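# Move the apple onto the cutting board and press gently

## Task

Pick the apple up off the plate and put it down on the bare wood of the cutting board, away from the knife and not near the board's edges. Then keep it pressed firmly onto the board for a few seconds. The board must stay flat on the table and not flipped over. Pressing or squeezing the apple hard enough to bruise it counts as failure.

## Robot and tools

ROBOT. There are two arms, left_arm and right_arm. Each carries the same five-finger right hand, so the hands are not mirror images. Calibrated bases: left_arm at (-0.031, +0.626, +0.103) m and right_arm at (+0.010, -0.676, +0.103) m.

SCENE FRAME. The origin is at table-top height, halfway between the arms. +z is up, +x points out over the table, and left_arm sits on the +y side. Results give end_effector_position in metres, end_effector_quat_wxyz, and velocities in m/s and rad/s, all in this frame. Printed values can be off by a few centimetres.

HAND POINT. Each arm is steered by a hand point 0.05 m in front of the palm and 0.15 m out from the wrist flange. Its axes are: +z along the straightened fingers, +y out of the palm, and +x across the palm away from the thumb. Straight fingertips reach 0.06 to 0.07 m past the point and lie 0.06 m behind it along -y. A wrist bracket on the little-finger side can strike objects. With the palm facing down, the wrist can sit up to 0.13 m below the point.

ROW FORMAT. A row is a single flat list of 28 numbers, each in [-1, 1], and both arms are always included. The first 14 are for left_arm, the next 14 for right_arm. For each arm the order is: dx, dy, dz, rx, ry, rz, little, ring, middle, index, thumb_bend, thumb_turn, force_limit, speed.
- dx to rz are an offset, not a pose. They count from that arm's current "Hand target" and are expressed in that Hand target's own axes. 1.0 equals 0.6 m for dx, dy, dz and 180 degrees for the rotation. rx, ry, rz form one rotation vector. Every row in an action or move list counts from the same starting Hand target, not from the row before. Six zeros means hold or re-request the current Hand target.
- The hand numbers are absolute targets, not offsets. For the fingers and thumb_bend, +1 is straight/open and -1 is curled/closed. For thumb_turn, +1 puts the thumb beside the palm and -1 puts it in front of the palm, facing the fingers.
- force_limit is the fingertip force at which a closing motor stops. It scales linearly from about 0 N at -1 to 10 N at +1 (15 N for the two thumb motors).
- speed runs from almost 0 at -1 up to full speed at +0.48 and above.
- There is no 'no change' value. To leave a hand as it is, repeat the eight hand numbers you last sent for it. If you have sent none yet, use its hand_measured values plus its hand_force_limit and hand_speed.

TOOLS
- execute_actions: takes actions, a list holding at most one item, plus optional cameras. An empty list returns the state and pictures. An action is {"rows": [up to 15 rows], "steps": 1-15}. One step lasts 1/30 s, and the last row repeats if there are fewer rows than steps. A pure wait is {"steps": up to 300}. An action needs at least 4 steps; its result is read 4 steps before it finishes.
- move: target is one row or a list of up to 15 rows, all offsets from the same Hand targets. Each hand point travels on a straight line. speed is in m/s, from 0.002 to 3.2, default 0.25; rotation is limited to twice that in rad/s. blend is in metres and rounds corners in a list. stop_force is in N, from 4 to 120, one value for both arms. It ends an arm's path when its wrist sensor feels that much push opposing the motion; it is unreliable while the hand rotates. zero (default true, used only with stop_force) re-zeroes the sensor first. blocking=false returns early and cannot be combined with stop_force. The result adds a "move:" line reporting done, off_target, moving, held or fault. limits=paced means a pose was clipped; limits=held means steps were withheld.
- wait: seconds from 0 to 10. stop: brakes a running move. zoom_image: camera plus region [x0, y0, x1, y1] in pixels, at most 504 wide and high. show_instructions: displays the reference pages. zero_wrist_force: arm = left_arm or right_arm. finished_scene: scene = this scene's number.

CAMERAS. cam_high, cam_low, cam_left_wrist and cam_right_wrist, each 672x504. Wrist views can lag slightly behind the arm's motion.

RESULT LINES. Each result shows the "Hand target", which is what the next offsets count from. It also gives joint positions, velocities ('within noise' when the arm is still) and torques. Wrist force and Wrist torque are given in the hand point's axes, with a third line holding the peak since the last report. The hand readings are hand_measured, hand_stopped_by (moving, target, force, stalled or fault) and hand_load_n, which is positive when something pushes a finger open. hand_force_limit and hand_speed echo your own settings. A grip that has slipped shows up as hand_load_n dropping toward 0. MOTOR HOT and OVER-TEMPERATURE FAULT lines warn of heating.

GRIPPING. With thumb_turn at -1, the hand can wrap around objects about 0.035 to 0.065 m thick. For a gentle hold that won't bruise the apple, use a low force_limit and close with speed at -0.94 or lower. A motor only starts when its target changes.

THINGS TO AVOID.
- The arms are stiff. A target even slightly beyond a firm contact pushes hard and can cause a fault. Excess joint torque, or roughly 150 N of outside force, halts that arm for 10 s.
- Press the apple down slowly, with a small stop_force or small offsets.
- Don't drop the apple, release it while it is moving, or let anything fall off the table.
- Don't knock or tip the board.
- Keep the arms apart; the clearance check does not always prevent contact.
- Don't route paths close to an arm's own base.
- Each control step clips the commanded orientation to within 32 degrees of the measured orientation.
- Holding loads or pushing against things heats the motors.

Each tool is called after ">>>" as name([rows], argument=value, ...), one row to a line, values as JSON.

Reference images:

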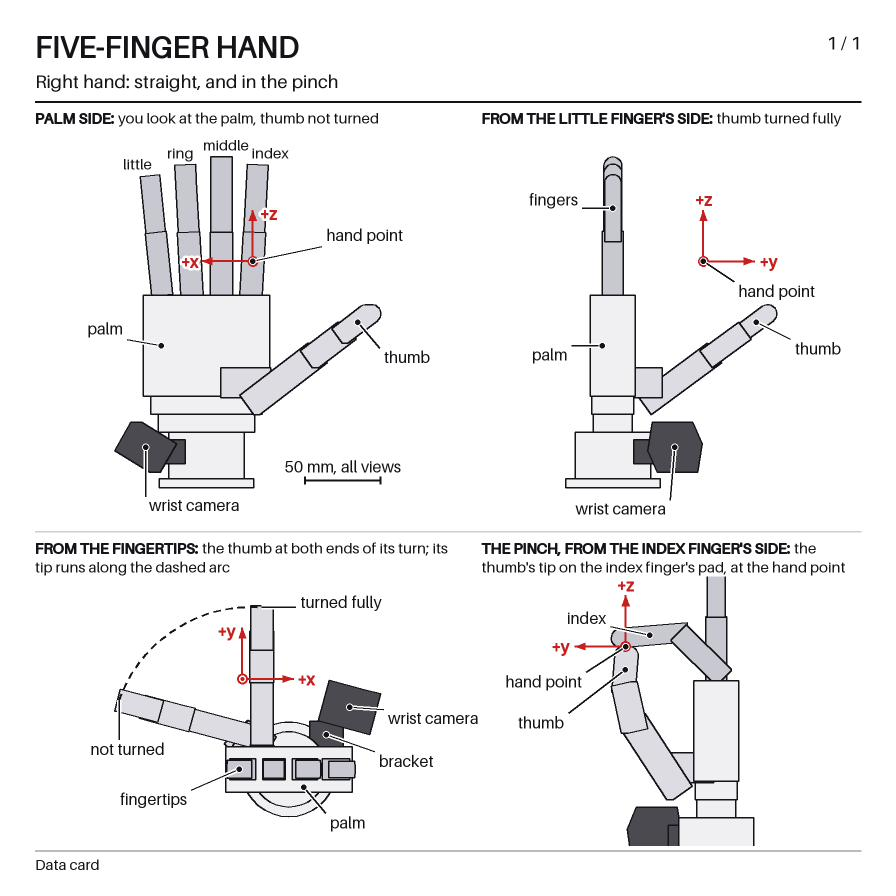

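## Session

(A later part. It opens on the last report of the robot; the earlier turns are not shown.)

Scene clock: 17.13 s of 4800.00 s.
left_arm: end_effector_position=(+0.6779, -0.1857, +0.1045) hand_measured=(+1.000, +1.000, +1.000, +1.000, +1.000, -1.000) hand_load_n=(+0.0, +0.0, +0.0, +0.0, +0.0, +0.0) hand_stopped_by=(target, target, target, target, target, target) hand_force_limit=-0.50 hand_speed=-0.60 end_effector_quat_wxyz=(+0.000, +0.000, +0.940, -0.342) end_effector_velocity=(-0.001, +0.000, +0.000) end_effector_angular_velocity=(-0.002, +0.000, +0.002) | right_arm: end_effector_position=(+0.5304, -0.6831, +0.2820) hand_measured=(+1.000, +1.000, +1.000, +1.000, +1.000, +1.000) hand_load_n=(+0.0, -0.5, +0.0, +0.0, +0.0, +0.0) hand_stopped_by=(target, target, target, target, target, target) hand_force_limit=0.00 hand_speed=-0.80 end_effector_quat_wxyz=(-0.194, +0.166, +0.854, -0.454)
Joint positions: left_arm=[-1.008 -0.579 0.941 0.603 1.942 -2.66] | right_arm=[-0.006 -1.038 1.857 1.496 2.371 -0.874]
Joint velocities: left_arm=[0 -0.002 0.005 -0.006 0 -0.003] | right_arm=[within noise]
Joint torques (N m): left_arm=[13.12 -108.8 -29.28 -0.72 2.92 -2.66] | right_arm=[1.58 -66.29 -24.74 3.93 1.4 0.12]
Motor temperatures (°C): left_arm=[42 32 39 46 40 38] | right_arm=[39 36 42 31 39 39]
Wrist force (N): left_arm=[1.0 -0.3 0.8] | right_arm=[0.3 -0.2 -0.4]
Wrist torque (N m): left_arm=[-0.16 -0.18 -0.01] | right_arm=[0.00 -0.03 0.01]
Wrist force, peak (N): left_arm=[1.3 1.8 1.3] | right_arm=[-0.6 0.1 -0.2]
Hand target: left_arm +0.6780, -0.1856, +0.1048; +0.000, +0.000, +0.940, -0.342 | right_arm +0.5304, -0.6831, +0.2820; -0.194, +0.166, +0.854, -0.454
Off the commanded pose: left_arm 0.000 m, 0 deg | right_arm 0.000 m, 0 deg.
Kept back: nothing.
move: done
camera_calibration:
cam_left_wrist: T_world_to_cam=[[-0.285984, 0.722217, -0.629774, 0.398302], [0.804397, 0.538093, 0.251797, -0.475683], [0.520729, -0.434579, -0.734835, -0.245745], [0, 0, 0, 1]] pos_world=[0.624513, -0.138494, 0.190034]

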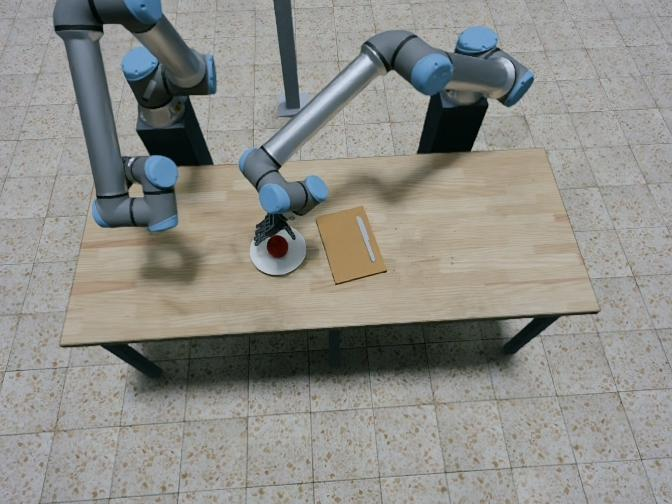

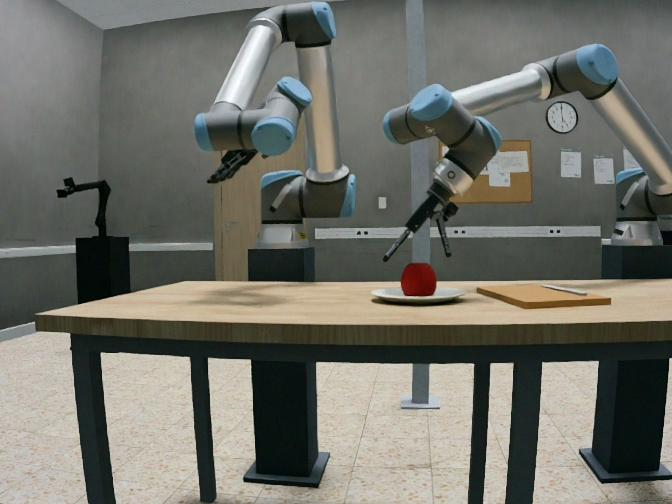

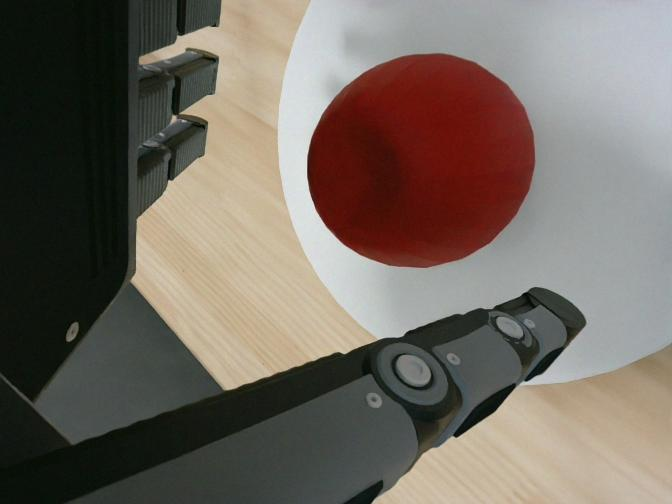

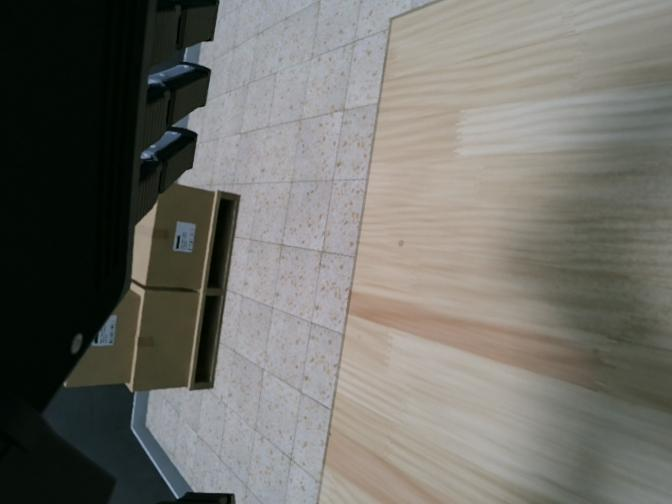

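>>> move(target=[0,0.0472,0.0562,0,0,0,1,1,1,1,1,-1,-0.5,-0.6,0,0,0,0,0,0,1,1,1,1,1,1,0,-0.8], speed=0.12, stop_force=10, cameras=[])

>>> move(target=[0,0,0,0,0,0,1,1,0,0,0,-1,-0.5,-0.93,0,0,0,0,0,0,1,1,1,1,1,1,0,-0.8])

>>> zoom_image(camera="cam_low", region=[360, 210, 480, 310])

>>> zoom_image(camera="cam_high", region=[230, 190, 320, 280])

Scene clock: 19.00 s of 4800.00 s.
left_arm: end_effector_position=(+0.6780, -0.1855, +0.0607) hand_measured=(+1.000, +1.000, +1.000, +1.000, +1.000, -1.000) hand_load_n=(+0.0, +0.0, +0.0, +0.0, +0.0, +0.0) hand_stopped_by=(target, target, target, target, target, target) hand_force_limit=-0.50 hand_speed=-0.60 end_effector_quat_wxyz=(+0.000, +0.000, +0.940, -0.342) | right_arm: end_effector_position=(+0.5304, -0.6831, +0.2820) hand_measured=(+1.000, +1.000, +1.000, +1.000, +1.000, +1.000) hand_load_n=(+0.0, +0.0, +0.0, +0.0, +0.0, -0.5) hand_stopped_by=(target, target, target, target, target, target) hand_force_limit=0.00 hand_speed=-0.80 end_effector_quat_wxyz=(-0.194, +0.166, +0.854, -0.454)
Joint positions: left_arm=[-1.008 -0.546 0.958 0.553 1.942 -2.66] | right_arm=[-0.006 -1.038 1.857 1.496 2.371 -0.874]
Joint velocities: within noise
Joint torques (N m): left_arm=[14.94 -111.63 -40.45 5.59 -0.87 -1.48] | right_arm=[-0.54 -63.42 -24.5 3.61 1.11 0.05]
Motor temperatures (°C): left_arm=[42 32 39 46 40 38] | right_arm=[39 36 42 31 39 39]
Wrist force (N): left_arm=[0.8 -0.3 1.1] | right_arm=[0.2 0.3 -0.2]
Wrist torque (N m): left_arm=[-0.21 -0.15 -0.01] | right_arm=[0.05 -0.02 0.02]
Wrist force, peak (N): left_arm=[1.2 0.7 2.0] | right_arm=[-0.1 -0.5 -0.7]
Hand target: left_arm +0.6780, -0.1855, +0.0607; +0.000, +0.000, +0.940, -0.342 | right_arm +0.5304, -0.6831, +0.2820; -0.194, +0.166, +0.854, -0.454
Off the commanded pose: left_arm 0.000 m, 0 deg | right_arm 0.000 m, 0 deg.
Kept back: nothing.
move: done
No camera images: "cameras" was empty.

Scene clock: 21.93 s of 4800.00 s.
left_arm: end_effector_position=(+0.6780, -0.1856, +0.0607) hand_measured=(+1.000, +1.000, +0.496, +0.476, +0.732, -1.000) hand_load_n=(+0.0, +0.0, +1.5, +3.0, +3.5, +0.0) hand_stopped_by=(target, target, force, force, force, target) hand_force_limit=-0.50 hand_speed=-0.93 end_effector_quat_wxyz=(+0.000, +0.000, +0.940, -0.342) | right_arm: end_effector_position=(+0.5304, -0.6831, +0.2820) hand_measured=(+1.000, +1.000, +1.000, +1.000, +1.000, +1.000) hand_load_n=(+0.0, +0.0, +0.0, -0.5, +0.0, -0.5) hand_stopped_by=(target, target, target, target, target, target) hand_force_limit=0.00 hand_speed=-0.80 end_effector_quat_wxyz=(-0.194, +0.166, +0.854, -0.454)
Joint positions: left_arm=[-1.008 -0.546 0.958 0.553 1.942 -2.66] | right_arm=[-0.006 -1.038 1.857 1.496 2.371 -0.874]
Joint velocities: within noise
Joint torques (N m): left_arm=[14.02 -104.29 -35.19 3.82 -0.43 -1.65] | right_arm=[-0.32 -67.13 -25.89 3.85 1 0.09]
Motor temperatures (°C): left_arm=[42 32 39 46 40 38] | right_arm=[39 36 42 31 39 39]
Wrist force (N): left_arm=[0.9 -2.0 0.8] | right_arm=[0.1 0.0 -0.2]
Wrist torque (N m): left_arm=[-0.06 -0.16 -0.02] | right_arm=[0.03 0.00 0.01]
Wrist force, peak (N): left_arm=[1.0 -3.9 0.1] | right_arm=[0.3 -0.2 -0.6]
Hand target: left_arm +0.6780, -0.1855, +0.0607; +0.000, +0.000, +0.940, -0.342 | right_arm +0.5304, -0.6831, +0.2820; -0.194, +0.166, +0.854, -0.454
Off the commanded pose: left_arm 0.000 m, 0 deg | right_arm 0.000 m, 0 deg.
Kept back: nothing.
move: done
camera_calibration:
cam_left_wrist: T_world_to_cam=[[-0.286146, 0.722143, -0.629786, 0.370801], [0.804278, 0.538275, 0.251785, -0.464634], [0.520823, -0.434476, -0.734829, -0.27786], [0, 0, 0, 1]] pos_world=[0.624514, -0.138393, 0.146334]

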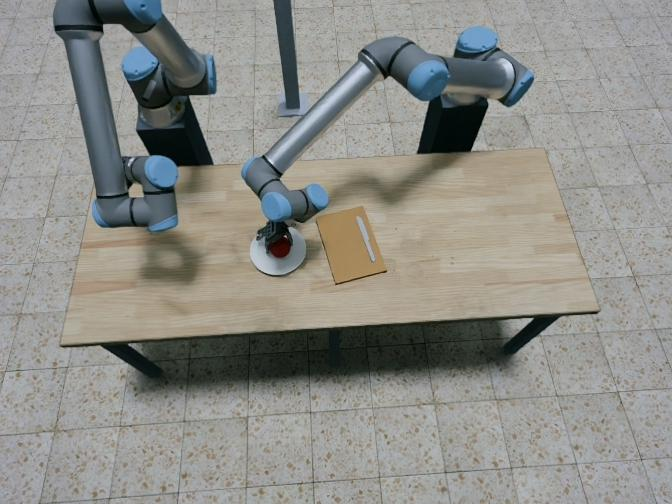

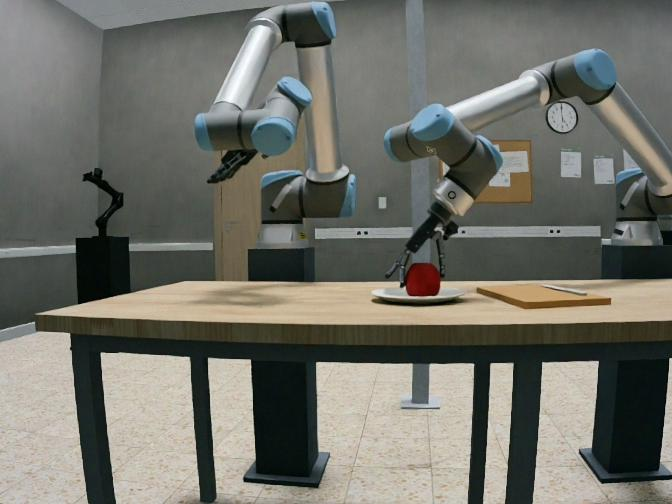

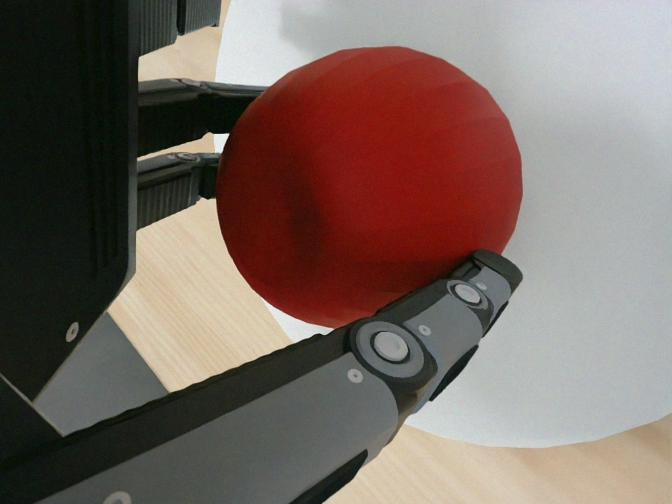

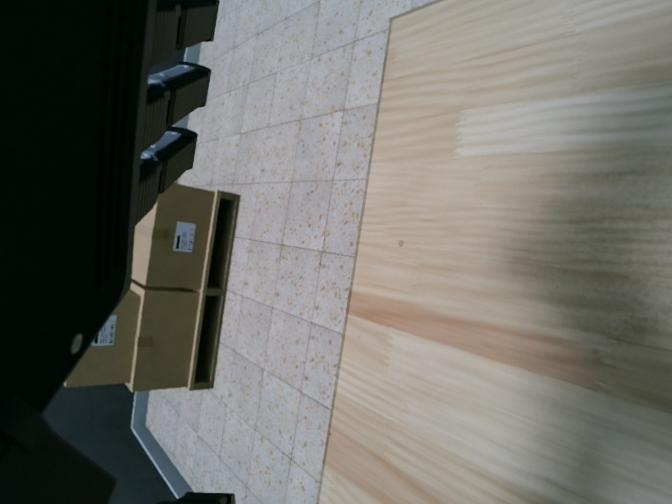

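Scaled by 4.200 from the camera's 672x504 image, which has a finer 960x720 frame.

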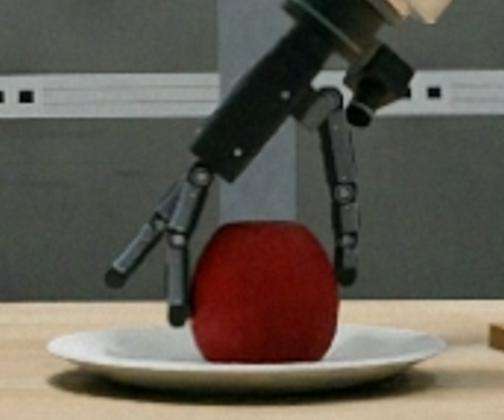

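Scaled by 5.600 from the camera's 672x504 image, which has a finer 960x720 frame.

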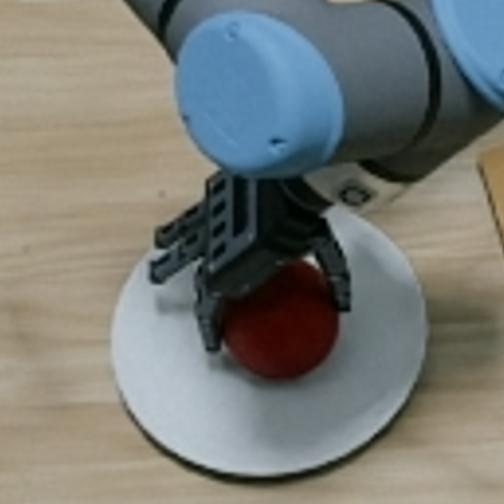

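>>> move(target=[0,-0.0429,-0.0511,0,0,0,1,1,0,0,0,-1,-0.5,-0.93,0,0,0,0,0,0,1,1,1,1,1,1,0,-0.8], speed=0.06)

>>> zoom_image(camera="cam_low", region=[360, 210, 480, 310])

Scene clock: 23.10 s of 4800.00 s.
left_arm: end_effector_position=(+0.6780, -0.1856, +0.1010) hand_measured=(+1.000, +1.000, +0.496, +0.476, +0.732, -1.000) hand_load_n=(+0.0, +0.0, +0.5, +2.5, +3.5, +0.0) hand_stopped_by=(target, target, force, force, force, target) hand_force_limit=-0.50 hand_speed=-0.93 end_effector_quat_wxyz=(+0.000, +0.000, +0.940, -0.342) | right_arm: end_effector_position=(+0.5304, -0.6831, +0.2820) hand_measured=(+1.000, +1.000, +1.000, +1.000, +1.000, +1.000) hand_load_n=(+0.0, +0.0, +0.0, +0.0, +0.0, +0.0) hand_stopped_by=(target, target, target, target, target, target) hand_force_limit=0.00 hand_speed=-0.80 end_effector_quat_wxyz=(-0.194, +0.166, +0.854, -0.454)
Joint positions: left_arm=[-1.008 -0.576 0.943 0.599 1.942 -2.66] | right_arm=[-0.006 -1.038 1.857 1.496 2.371 -0.874]
Joint velocities: within noise
Joint torques (N m): left_arm=[13.78 -93.4 -30.17 -0.41 -0.41 -2.13] | right_arm=[-2.03 -64.23 -25.11 3.84 1.05 -0.27]
Motor temperatures (°C): left_arm=[42 32 39 46 40 38] | right_arm=[39 36 42 31 39 39]
Wrist force (N): left_arm=[0.8 1.6 2.8] | right_arm=[-0.3 0.0 -0.1]
Wrist torque (N m): left_arm=[-0.13 -0.19 0.00] | right_arm=[0.00 0.05 -0.01]
Wrist force, peak (N): left_arm=[0.9 2.2 3.7] | right_arm=[-0.2 0.0 -0.7]
Hand target: left_arm +0.6780, -0.1856, +0.1007; +0.000, +0.000, +0.940, -0.342 | right_arm +0.5304, -0.6831, +0.2820; -0.194, +0.166, +0.854, -0.454
Off the commanded pose: left_arm 0.000 m, 0 deg | right_arm 0.000 m, 0 deg.
Kept back: nothing.
move: done
camera_calibration:
cam_left_wrist: T_world_to_cam=[[-0.286146, 0.722143, -0.629786, 0.396219], [0.804278, 0.538275, 0.251785, -0.474782], [0.520823, -0.434476, -0.734829, -0.248415], [0, 0, 0, 1]] pos_world=[0.624614, -0.138493, 0.186534]

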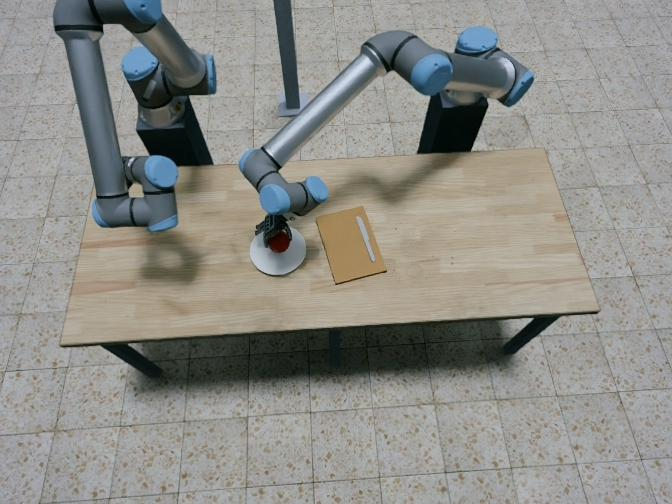

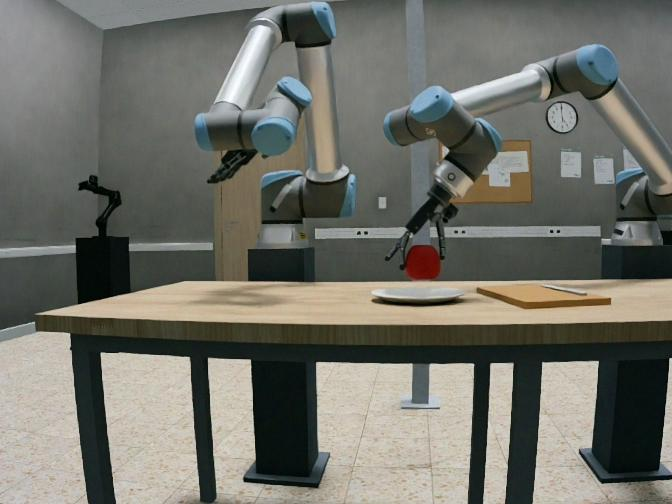

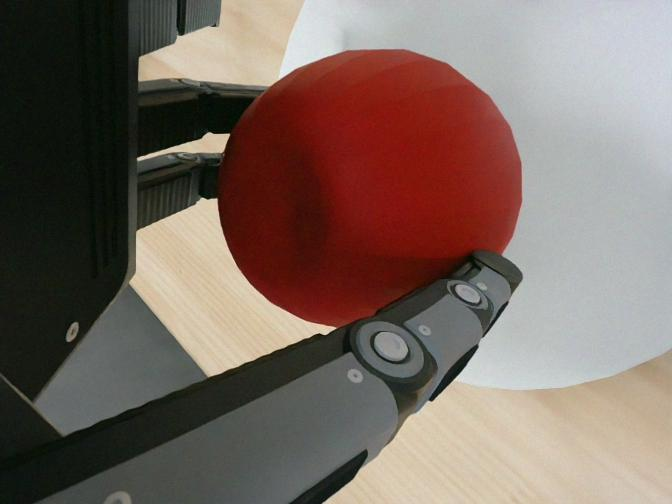

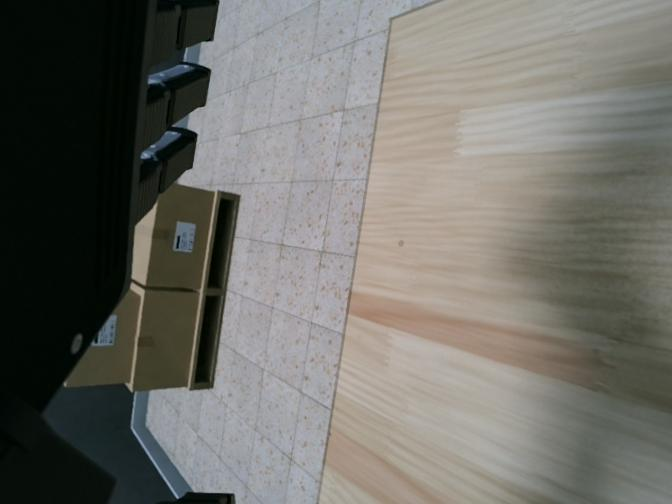

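Scaled by 4.200 from the camera's 672x504 image, which has a finer 960x720 frame.

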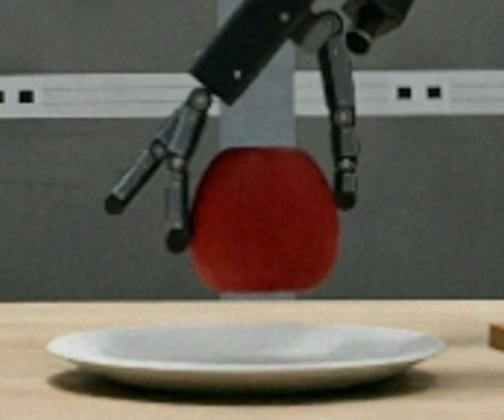

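>>> move(target=[0.0183,0.2717,-0.2933,0,0,0,1,1,0,0,0,-1,-0.5,-0.93,0,0,0,0,0,0,1,1,1,1,1,1,0,-0.8], speed=0.15)

>>> zoom_image(camera="cam_high", region=[290, 180, 410, 300])

>>> zoom_image(camera="cam_low", region=[450, 180, 630, 320])

Scene clock: 25.30 s of 4800.00 s.
left_arm: end_effector_position=(+0.6672, +0.0524, +0.1309) hand_measured=(+1.000, +1.000, +0.496, +0.476, +0.732, -1.000) hand_load_n=(+0.0, +0.0, +0.5, +2.5, +3.5, +0.0) hand_stopped_by=(target, target, force, force, force, target) hand_force_limit=-0.50 hand_speed=-0.93 end_effector_quat_wxyz=(+0.000, +0.000, +0.940, -0.342) | right_arm: end_effector_position=(+0.5304, -0.6831, +0.2820) hand_measured=(+1.000, +1.000, +1.000, +1.000, +1.000, +1.000) hand_load_n=(+0.0, +0.0, +0.0, +0.0, +0.0, +0.0) hand_stopped_by=(target, target, target, target, target, target) hand_force_limit=0.00 hand_speed=-0.80 end_effector_quat_wxyz=(-0.194, +0.166, +0.854, -0.454)
Joint positions: left_arm=[-0.845 -0.848 1.415 0.459 2.031 -2.51] | right_arm=[-0.006 -1.038 1.857 1.496 2.371 -0.874]
Joint velocities: within noise
Joint torques (N m): left_arm=[-14.11 -75.79 -37.5 3.91 -1.09 -2.59] | right_arm=[-0.74 -67.38 -25.91 3.61 1.28 -0.38]
Motor temperatures (°C): left_arm=[42 32 39 46 40 38] | right_arm=[39 36 42 31 39 39]
Wrist force (N): left_arm=[0.9 1.5 2.9] | right_arm=[-0.3 0.1 -0.5]
Wrist torque (N m): left_arm=[-0.14 -0.16 0.06] | right_arm=[0.05 0.06 -0.01]
Wrist force, peak (N): left_arm=[0.7 0.0 4.2] | right_arm=[0.1 0.0 -0.7]
Hand target: left_arm +0.6671, +0.0524, +0.1308; +0.000, +0.000, +0.940, -0.342 | right_arm +0.5304, -0.6831, +0.2820; -0.194, +0.166, +0.854, -0.454
Off the commanded pose: left_arm 0.000 m, 0 deg | right_arm 0.000 m, 0 deg.
Kept back: nothing.
move: done
camera_calibration:
cam_left_wrist: T_world_to_cam=[[-0.286088, 0.722019, -0.629954, 0.240102], [0.804304, 0.538284, 0.251685, -0.601729], [0.520816, -0.434671, -0.734719, -0.117412], [0, 0, 0, 1]] pos_world=[0.613813, 0.0995071, 0.216435]

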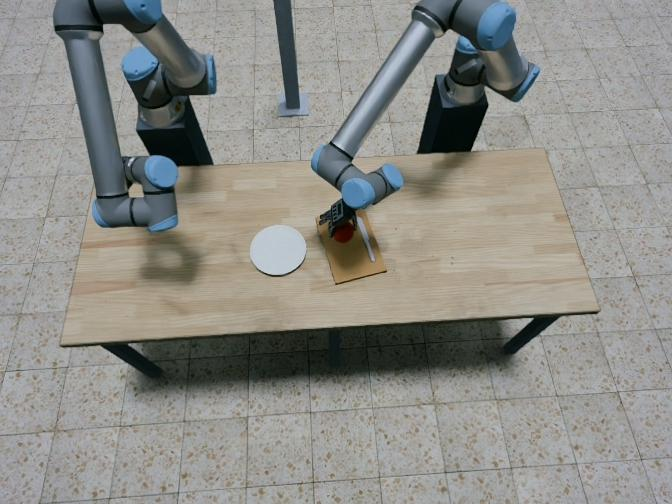

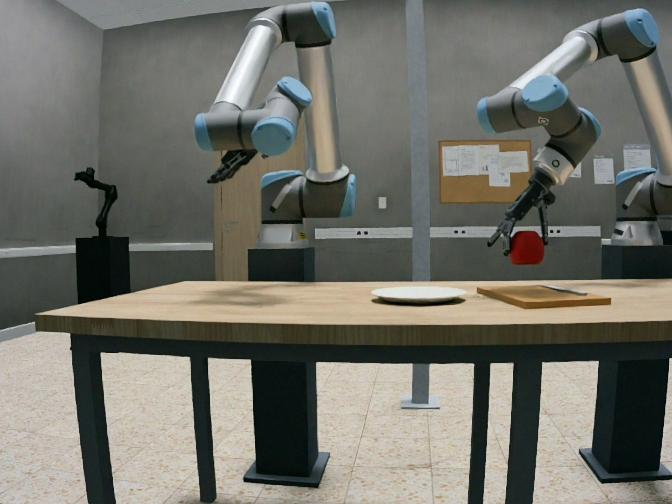

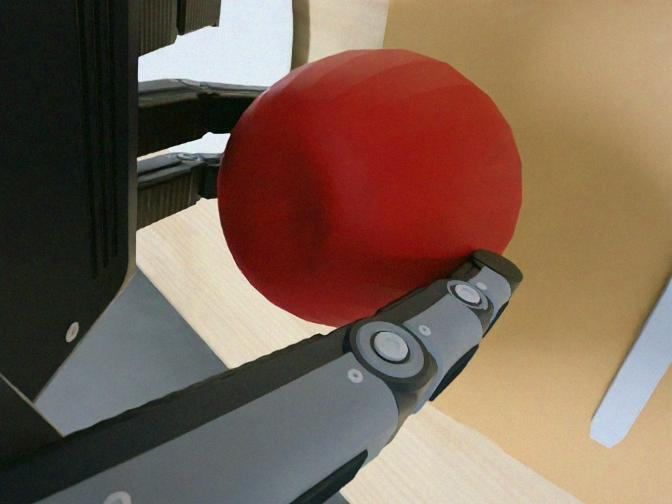

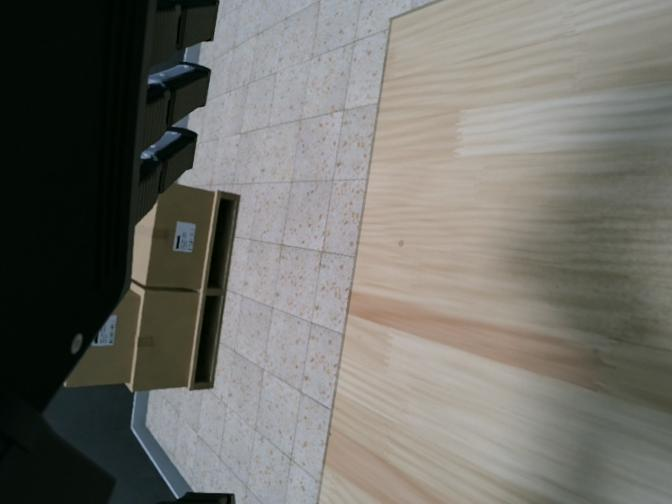

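Scaled by 4.200 from the camera's 672x504 image, which has a finer 960x720 frame.

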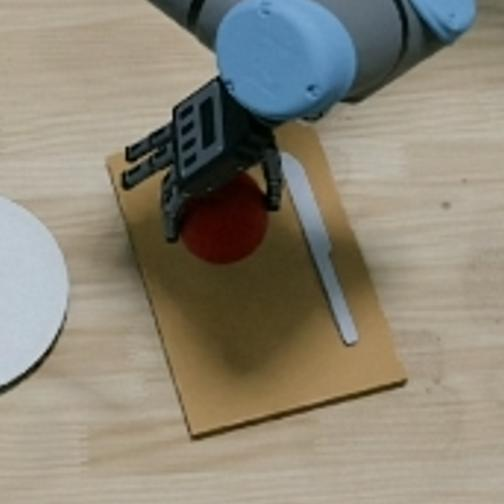

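Scaled by 2.800 from the camera's 672x504 image, which has a finer 960x720 frame.

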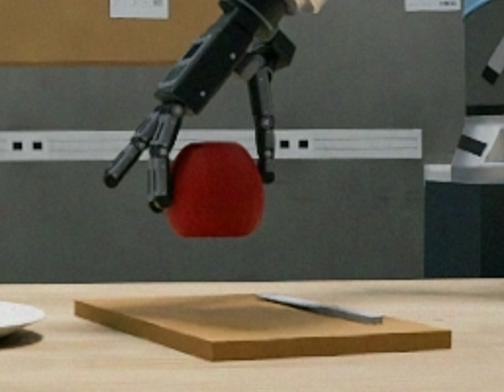

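>>> move(target=[0,0.0536,0.0638,0,0,0,1,1,0,0,0,-1,-0.5,-0.93,0,0,0,0,0,0,1,1,1,1,1,1,0,-0.8], speed=0.12, cameras=[])

>>> move(target=[0,0.0386,0.046,0,0,0,1,1,0,0,0,-1,-0.5,-0.93,0,0,0,0,0,0,1,1,1,1,1,1,0,-0.8], speed=0.015, stop_force=5)

>>> zoom_image(camera="cam_low", region=[450, 180, 630, 320])

>>> zoom_image(camera="cam_high", region=[290, 180, 410, 300])

Scene clock: 26.40 s of 4800.00 s.
left_arm: end_effector_position=(+0.6671, +0.0525, +0.0808) hand_measured=(+1.000, +1.000, +0.496, +0.476, +0.732, -1.000) hand_load_n=(+0.0, +0.0, +0.5, +2.5, +3.5, +0.0) hand_stopped_by=(target, target, force, force, force, target) hand_force_limit=-0.50 hand_speed=-0.93 end_effector_quat_wxyz=(+0.000, +0.000, +0.940, -0.342) | right_arm: end_effector_position=(+0.5304, -0.6831, +0.2820) hand_measured=(+1.000, +1.000, +1.000, +1.000, +1.000, +1.000) hand_load_n=(+0.0, +0.0, +0.0, +0.0, +0.0, +0.0) hand_stopped_by=(target, target, target, target, target, target) hand_force_limit=0.00 hand_speed=-0.80 end_effector_quat_wxyz=(-0.194, +0.166, +0.854, -0.454)
Joint positions: left_arm=[-0.845 -0.802 1.434 0.394 2.031 -2.51] | right_arm=[-0.006 -1.038 1.857 1.496 2.371 -0.874]
Joint velocities: within noise
Joint torques (N m): left_arm=[-12.8 -93.22 -36.56 6.07 -0.38 -0.27] | right_arm=[-2.42 -63.32 -24.68 4.13 1 -0.59]
Motor temperatures (°C): left_arm=[42 32 39 46 40 38] | right_arm=[39 36 42 31 39 39]
Wrist force (N): left_arm=[1.3 1.3 2.8] | right_arm=[0.0 -0.1 -0.1]
Wrist torque (N m): left_arm=[-0.14 -0.22 0.07] | right_arm=[-0.01 0.00 0.00]
Wrist force, peak (N): left_arm=[1.2 2.6 3.8] | right_arm=[0.2 -0.1 -0.6]
Hand target: left_arm +0.6671, +0.0525, +0.0808; +0.000, +0.000, +0.940, -0.342 | right_arm +0.5304, -0.6831, +0.2820; -0.194, +0.166, +0.854, -0.454
Off the commanded pose: left_arm 0.000 m, 0 deg | right_arm 0.000 m, 0 deg.
Kept back: nothing.
move: done
No camera images: "cameras" was empty.

Scene clock: 28.43 s of 4800.00 s.
left_arm: end_effector_position=(+0.6671, +0.0525, +0.0676) hand_measured=(+1.000, +1.000, +0.496, +0.476, +0.734, -1.000) hand_load_n=(+0.0, +0.0, +1.0, +2.5, +4.5, +0.0) hand_stopped_by=(target, target, force, force, force, target) hand_force_limit=-0.50 hand_speed=-0.93 end_effector_quat_wxyz=(+0.000, +0.000, +0.940, -0.342) | right_arm: end_effector_position=(+0.5304, -0.6831, +0.2820) hand_measured=(+1.000, +1.000, +1.000, +1.000, +1.000, +1.000) hand_load_n=(+0.0, +0.0, -0.5, +0.0, +0.0, +0.0) hand_stopped_by=(target, target, target, target, target, target) hand_force_limit=0.00 hand_speed=-0.80 end_effector_quat_wxyz=(-0.194, +0.166, +0.854, -0.454)
Joint positions: left_arm=[-0.845 -0.789 1.438 0.377 2.031 -2.51] | right_arm=[-0.006 -1.038 1.857 1.496 2.371 -0.874]
Joint velocities: within noise
Joint torques (N m): left_arm=[-10.29 -95.47 -35.48 5.37 0.36 0.02] | right_arm=[-2.42 -65.28 -24.83 3.93 1.39 -0.09]
Motor temperatures (°C): left_arm=[42 32 39 46 40 38] | right_arm=[39 36 42 31 39 39]
Wrist force (N): left_arm=[1.0 0.4 1.7] | right_arm=[0.0 0.1 -0.4]
Wrist torque (N m): left_arm=[-0.15 -0.18 0.04] | right_arm=[0.05 0.02 0.01]
Wrist force, peak (N): left_arm=[-0.5 -2.5 -5.5] | right_arm=[-0.1 -0.4 -0.6]
Hand target: left_arm +0.6671, +0.0525, +0.0676; +0.000, +0.000, +0.940, -0.342 (not the last commanded pose) | right_arm +0.5304, -0.6831, +0.2820; -0.194, +0.166, +0.854, -0.454
Off the commanded pose: left_arm 0.023 m, 0 deg | right_arm 0.000 m, 0 deg.
Kept back: nothing.
move: contact (left_arm)
camera_calibration:
cam_left_wrist: T_world_to_cam=[[-0.286146, 0.722143, -0.629786, 0.200123], [0.804278, 0.538275, 0.251785, -0.585769], [0.520823, -0.434476, -0.734829, -0.163833], [0, 0, 0, 1]] pos_world=[0.613714, 0.0996066, 0.153134]

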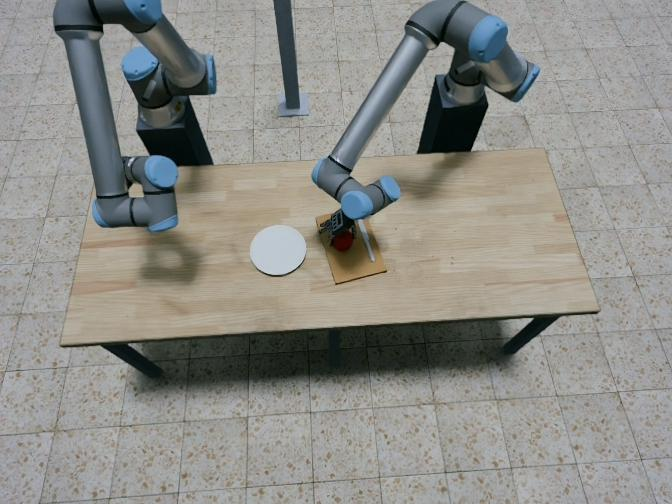

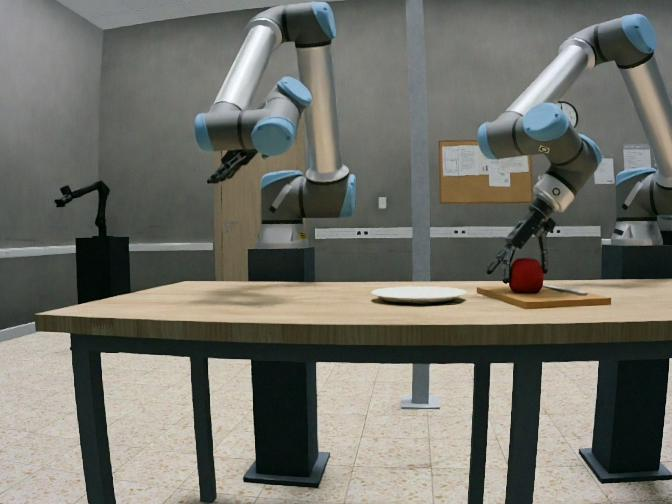

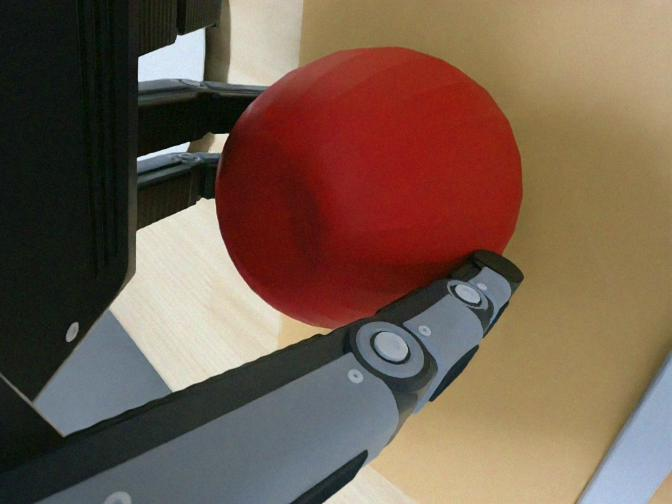

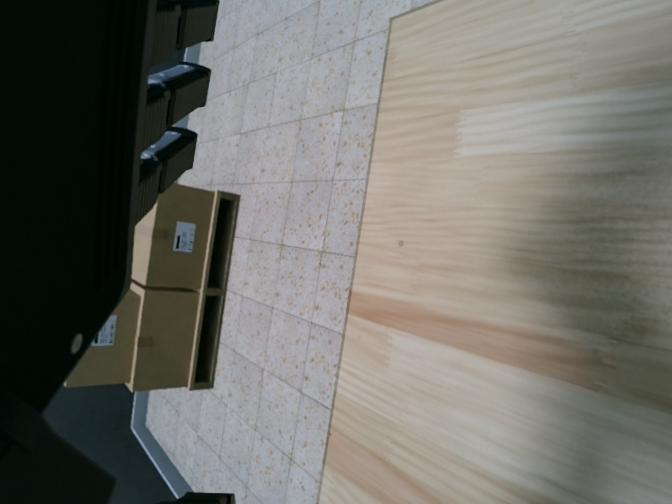

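Scaled by 2.800 from the camera's 672x504 image, which has a finer 960x720 frame.

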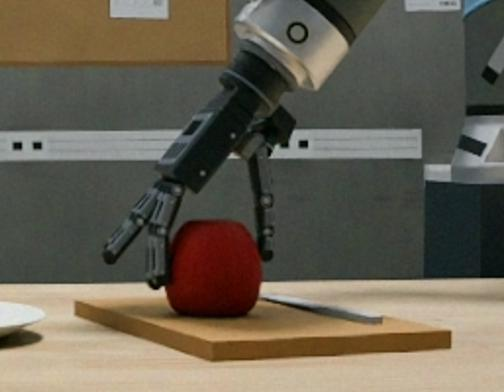

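Scaled by 4.200 from the camera's 672x504 image, which has a finer 960x720 frame.

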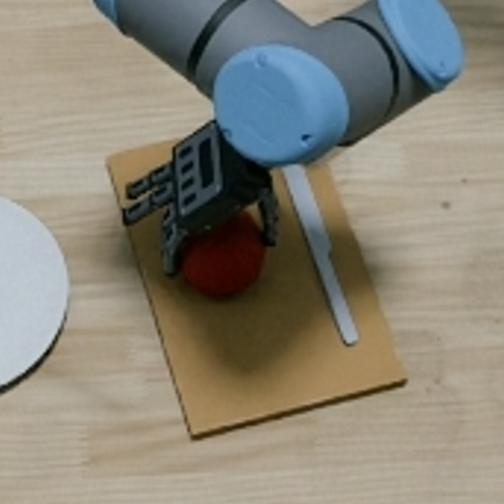

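>>> move(target=[0,0.00214,0.00255,0,0,0,1,1,0,0,0,-1,-0.5,-0.93,0,0,0,0,0,0,1,1,1,1,1,1,0,-0.8], speed=0.01, cameras=[])

Scene clock: 29.37 s of 4800.00 s.
left_arm: end_effector_position=(+0.6671, +0.0524, +0.0656) hand_measured=(+1.000, +1.000, +0.496, +0.476, +0.734, -1.000) hand_load_n=(+0.0, +0.0, +0.5, +2.0, +6.0, +0.0) hand_stopped_by=(target, target, force, force, force, target) hand_force_limit=-0.50 hand_speed=-0.93 end_effector_quat_wxyz=(+0.000, +0.000, +0.940, -0.342) | right_arm: end_effector_position=(+0.5304, -0.6831, +0.2820) hand_measured=(+1.000, +1.000, +1.000, +1.000, +1.000, +1.000) hand_load_n=(+0.0, +0.0, +0.0, +0.0, +0.0, +0.0) hand_stopped_by=(target, target, target, target, target, target) hand_force_limit=0.00 hand_speed=-0.80 end_effector_quat_wxyz=(-0.194, +0.166, +0.854, -0.454)
Joint positions: left_arm=[-0.845 -0.787 1.438 0.375 2.031 -2.51] | right_arm=[-0.006 -1.038 1.857 1.496 2.371 -0.874]
Joint velocities: within noise
Joint torques (N m): left_arm=[-12.42 -68.07 -19.11 -0.36 0.26 -0.23] | right_arm=[-2.25 -67.54 -25.27 3.95 1.22 0]
Motor temperatures (°C): left_arm=[42 32 39 46 40 38] | right_arm=[39 36 42 31 39 39]
Wrist force (N): left_arm=[0.3 -5.7 -11.1] | right_arm=[0.1 0.0 -0.2]
Wrist torque (N m): left_arm=[-0.34 -0.02 -0.04] | right_arm=[0.00 0.00 0.00]
Wrist force, peak (N): left_arm=[0.5 -6.9 -11.6] | right_arm=[-0.3 0.0 -0.9]
Hand target: left_arm +0.6671, +0.0525, +0.0656; +0.000, +0.000, +0.940, -0.342 | right_arm +0.5304, -0.6831, +0.2820; -0.194, +0.166, +0.854, -0.454
Off the commanded pose: left_arm 0.000 m, 0 deg | right_arm 0.000 m, 0 deg.
Kept back: nothing.
move: done
No camera images: "cameras" was empty.

>>> wait(seconds=4, cameras=[])

>>> move(target=[0,-0.00214,-0.00255,0,0,0,1,1,0,0,0,-1,-0.5,-0.93,0,0,0,0,0,0,1,1,1,1,1,1,0,-0.8], speed=0.01, cameras=["cam_high","cam_low","cam_left_wrist"])

Scene clock: 33.53 s of 4800.00 s.
left_arm: end_effector_position=(+0.6671, +0.0525, +0.0656) hand_measured=(+1.000, +1.000, +0.496, +0.476, +0.734, -1.000) hand_load_n=(+0.0, +0.0, +0.5, +2.0, +6.0, -0.5) hand_stopped_by=(target, target, force, force, force, target) hand_force_limit=-0.50 hand_speed=-0.93 end_effector_quat_wxyz=(+0.000, +0.000, +0.940, -0.342) | right_arm: end_effector_position=(+0.5304, -0.6831, +0.2820) hand_measured=(+1.000, +1.000, +1.000, +1.000, +1.000, +1.000) hand_load_n=(+0.0, +0.0, +0.0, +0.0, +0.0, +0.0) hand_stopped_by=(target, target, target, target, target, target) hand_force_limit=0.00 hand_speed=-0.80 end_effector_quat_wxyz=(-0.194, +0.166, +0.854, -0.454)
Joint positions: left_arm=[-0.845 -0.787 1.438 0.375 2.031 -2.51] | right_arm=[-0.006 -1.038 1.857 1.496 2.371 -0.874]
Joint velocities: within noise
Joint torques (N m): left_arm=[-10.22 -64.05 -21.38 3.24 0.32 -0.23] | right_arm=[1.12 -66.4 -24.26 3.94 1.38 -0.08]
Motor temperatures (°C): left_arm=[42 32 39 46 40 38] | right_arm=[39 36 42 31 39 39]
Wrist force (N): left_arm=[0.4 -6.7 -11.7] | right_arm=[-0.2 0.0 0.0]
Wrist torque (N m): left_arm=[-0.35 -0.03 -0.03] | right_arm=[0.01 0.03 -0.01]
Wrist force, peak (N): left_arm=[0.6 -7.2 -12.1] | right_arm=[-0.2 -0.2 -0.8]
Hand target: left_arm +0.6671, +0.0525, +0.0656; +0.000, +0.000, +0.940, -0.342 | right_arm +0.5304, -0.6831, +0.2820; -0.194, +0.166, +0.854, -0.454
Off the commanded pose: left_arm 0.000 m, 0 deg | right_arm 0.000 m, 0 deg.
Steps of this call (1-125: nothing new was sent). Readings (end_effector_position of left_arm | right_arm; what the end effector reports):
1: (+0.6671, +0.0524, +0.0656) | (+0.5304, -0.6831, +0.2820) | left_arm hand_measured=(+1.000, +1.000, +0.496, +0.476, +0.734, -1.000) hand_load_n=(+0.0, +0.0, +0.5, +2.0, +6.5, -0.5) hand_stopped_by=(target, target, force, force, force, target) hand_force_limit=-0.50 hand_speed=-0.93 | right_arm hand_measured=(+1.000, +1.000, +1.000, +1.000, +1.000, +1.000) hand_load_n=(+0.0, +0.0, +0.0, +0.0, +0.0, -0.5) hand_stopped_by=(target, target, target, target, target, target) hand_force_limit=0.00 hand_speed=-0.80
2: (+0.6671, +0.0524, +0.0656) | (+0.5304, -0.6831, +0.2820) | left_arm hand_measured=(+1.000, +1.000, +0.496, +0.476, +0.734, -1.000) hand_load_n=(-0.5, -0.5, +0.5, +2.0, +6.0, -0.5) hand_stopped_by=(target, target, force, force, force, target) hand_force_limit=-0.50 hand_speed=-0.93 | right_arm hand_measured=(+1.000, +1.000, +1.000, +1.000, +1.000, +1.000) hand_load_n=(+0.0, +0.0, +0.0, +0.0, +0.0, -0.5) hand_stopped_by=(target, target, target, target, target, target) hand_force_limit=0.00 hand_speed=-0.80
4: (+0.6671, +0.0524, +0.0656) | (+0.5304, -0.6831, +0.2820) | left_arm hand_measured=(+1.000, +1.000, +0.496, +0.476, +0.734, -1.000) hand_load_n=(+0.0, +0.0, +1.0, +2.0, +6.0, -0.5) hand_stopped_by=(target, target, force, force, force, target) hand_force_limit=-0.50 hand_speed=-0.93 | right_arm hand_measured=(+1.000, +1.000, +1.000, +1.000, +1.000, +1.000) hand_load_n=(+0.0, +0.0, +0.0, +0.0, +0.0, -0.5) hand_stopped_by=(target, target, target, target, target, target) hand_force_limit=0.00 hand_speed=-0.80
8: (+0.6671, +0.0525, +0.0656) | (+0.5304, -0.6831, +0.2820) | left_arm hand_measured=(+1.000, +1.000, +0.496, +0.476, +0.734, -1.000) hand_load_n=(+0.0, +0.0, +1.0, +2.0, +6.0, -0.5) hand_stopped_by=(target, target, force, force, force, target) hand_force_limit=-0.50 hand_speed=-0.93 | right_arm hand_measured=(+1.000, +1.000, +1.000, +1.000, +1.000, +1.000) hand_load_n=(-0.5, +0.0, +0.0, +0.0, +0.0, +0.0) hand_stopped_by=(target, target, target, target, target, target) hand_force_limit=0.00 hand_speed=-0.80
125: the state above
No camera images: "cameras" was empty.

Scene clock: 34.23 s of 4800.00 s.
left_arm: end_effector_position=(+0.6671, +0.0525, +0.0676) hand_measured=(+1.000, +1.000, +0.496, +0.476, +0.734, -1.000) hand_load_n=(+0.0, +0.0, +1.5, +3.0, +5.0, +0.0) hand_stopped_by=(target, target, force, force, force, target) hand_force_limit=-0.50 hand_speed=-0.93 end_effector_quat_wxyz=(+0.000, +0.000, +0.940, -0.342) | right_arm: end_effector_position=(+0.5304, -0.6831, +0.2820) hand_measured=(+1.000, +1.000, +1.000, +1.000, +1.000, +1.000) hand_load_n=(+0.0, +0.0, +0.0, +0.0, -0.5, +0.0) hand_stopped_by=(target, target, target, target, target, target) hand_force_limit=0.00 hand_speed=-0.80 end_effector_quat_wxyz=(-0.194, +0.166, +0.854, -0.454)
Joint positions: left_arm=[-0.845 -0.789 1.438 0.377 2.031 -2.51] | right_arm=[-0.006 -1.038 1.857 1.496 2.371 -0.874]
Joint velocities: within noise
Joint torques (N m): left_arm=[-11.23 -94.58 -36.48 5.29 0.33 -0.51] | right_arm=[-2.65 -65.44 -24.83 3.87 1.2 -0.18]
Motor temperatures (°C): left_arm=[42 32 39 46 40 38] | right_arm=[39 36 42 31 39 39]
Wrist force (N): left_arm=[0.9 1.2 2.5] | right_arm=[-0.1 0.1 -0.1]
Wrist torque (N m): left_arm=[-0.15 -0.14 0.03] | right_arm=[0.02 0.02 0.00]
Wrist force, peak (N): left_arm=[0.4 -6.8 -11.9] | right_arm=[-0.3 -0.1 -0.5]
Hand target: left_arm +0.6671, +0.0525, +0.0676; +0.000, +0.000, +0.940, -0.342 | right_arm +0.5304, -0.6831, +0.2820; -0.194, +0.166, +0.854, -0.454
Off the commanded pose: left_arm 0.000 m, 0 deg | right_arm 0.000 m, 0 deg.
Kept back: nothing.
move: done
camera_calibration:
cam_left_wrist: T_world_to_cam=[[-0.286088, 0.722181, -0.629768, 0.200081], [0.804299, 0.538224, 0.251831, -0.585783], [0.520824, -0.434476, -0.734829, -0.163833], [0, 0, 0, 1]] pos_world=[0.613713, 0.0996063, 0.153134]
Images, in order (width x height): cam_high 672x504, cam_low 672x504, cam_left_wrist 672x504.

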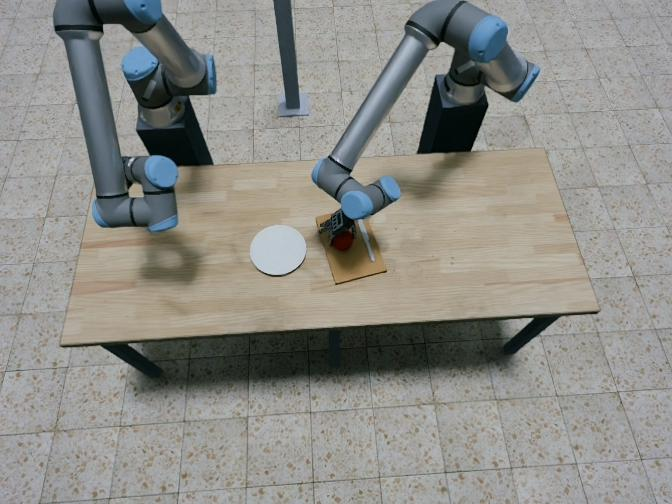

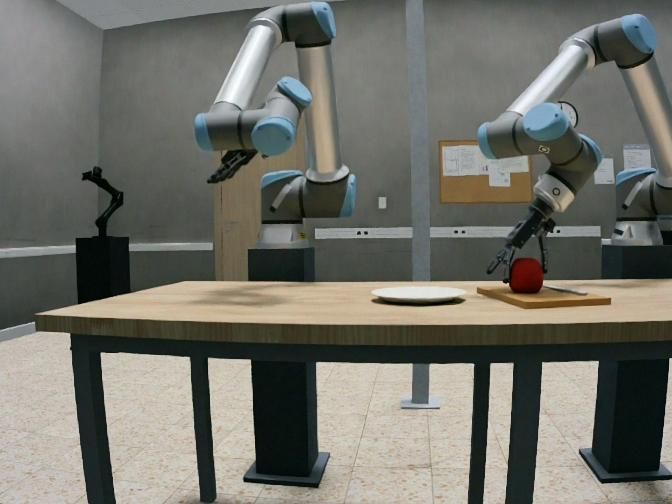

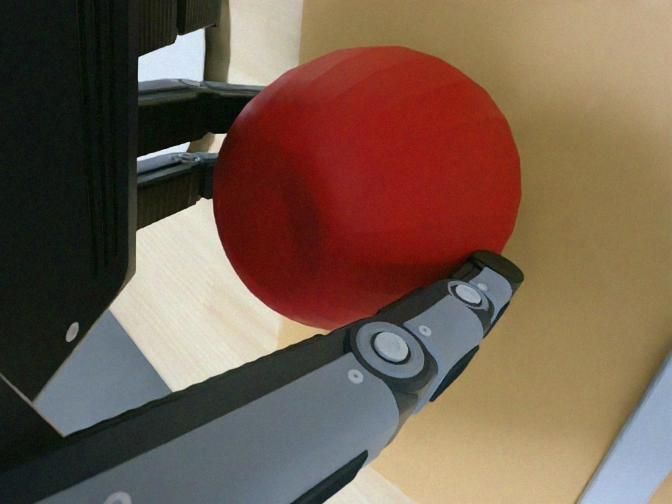

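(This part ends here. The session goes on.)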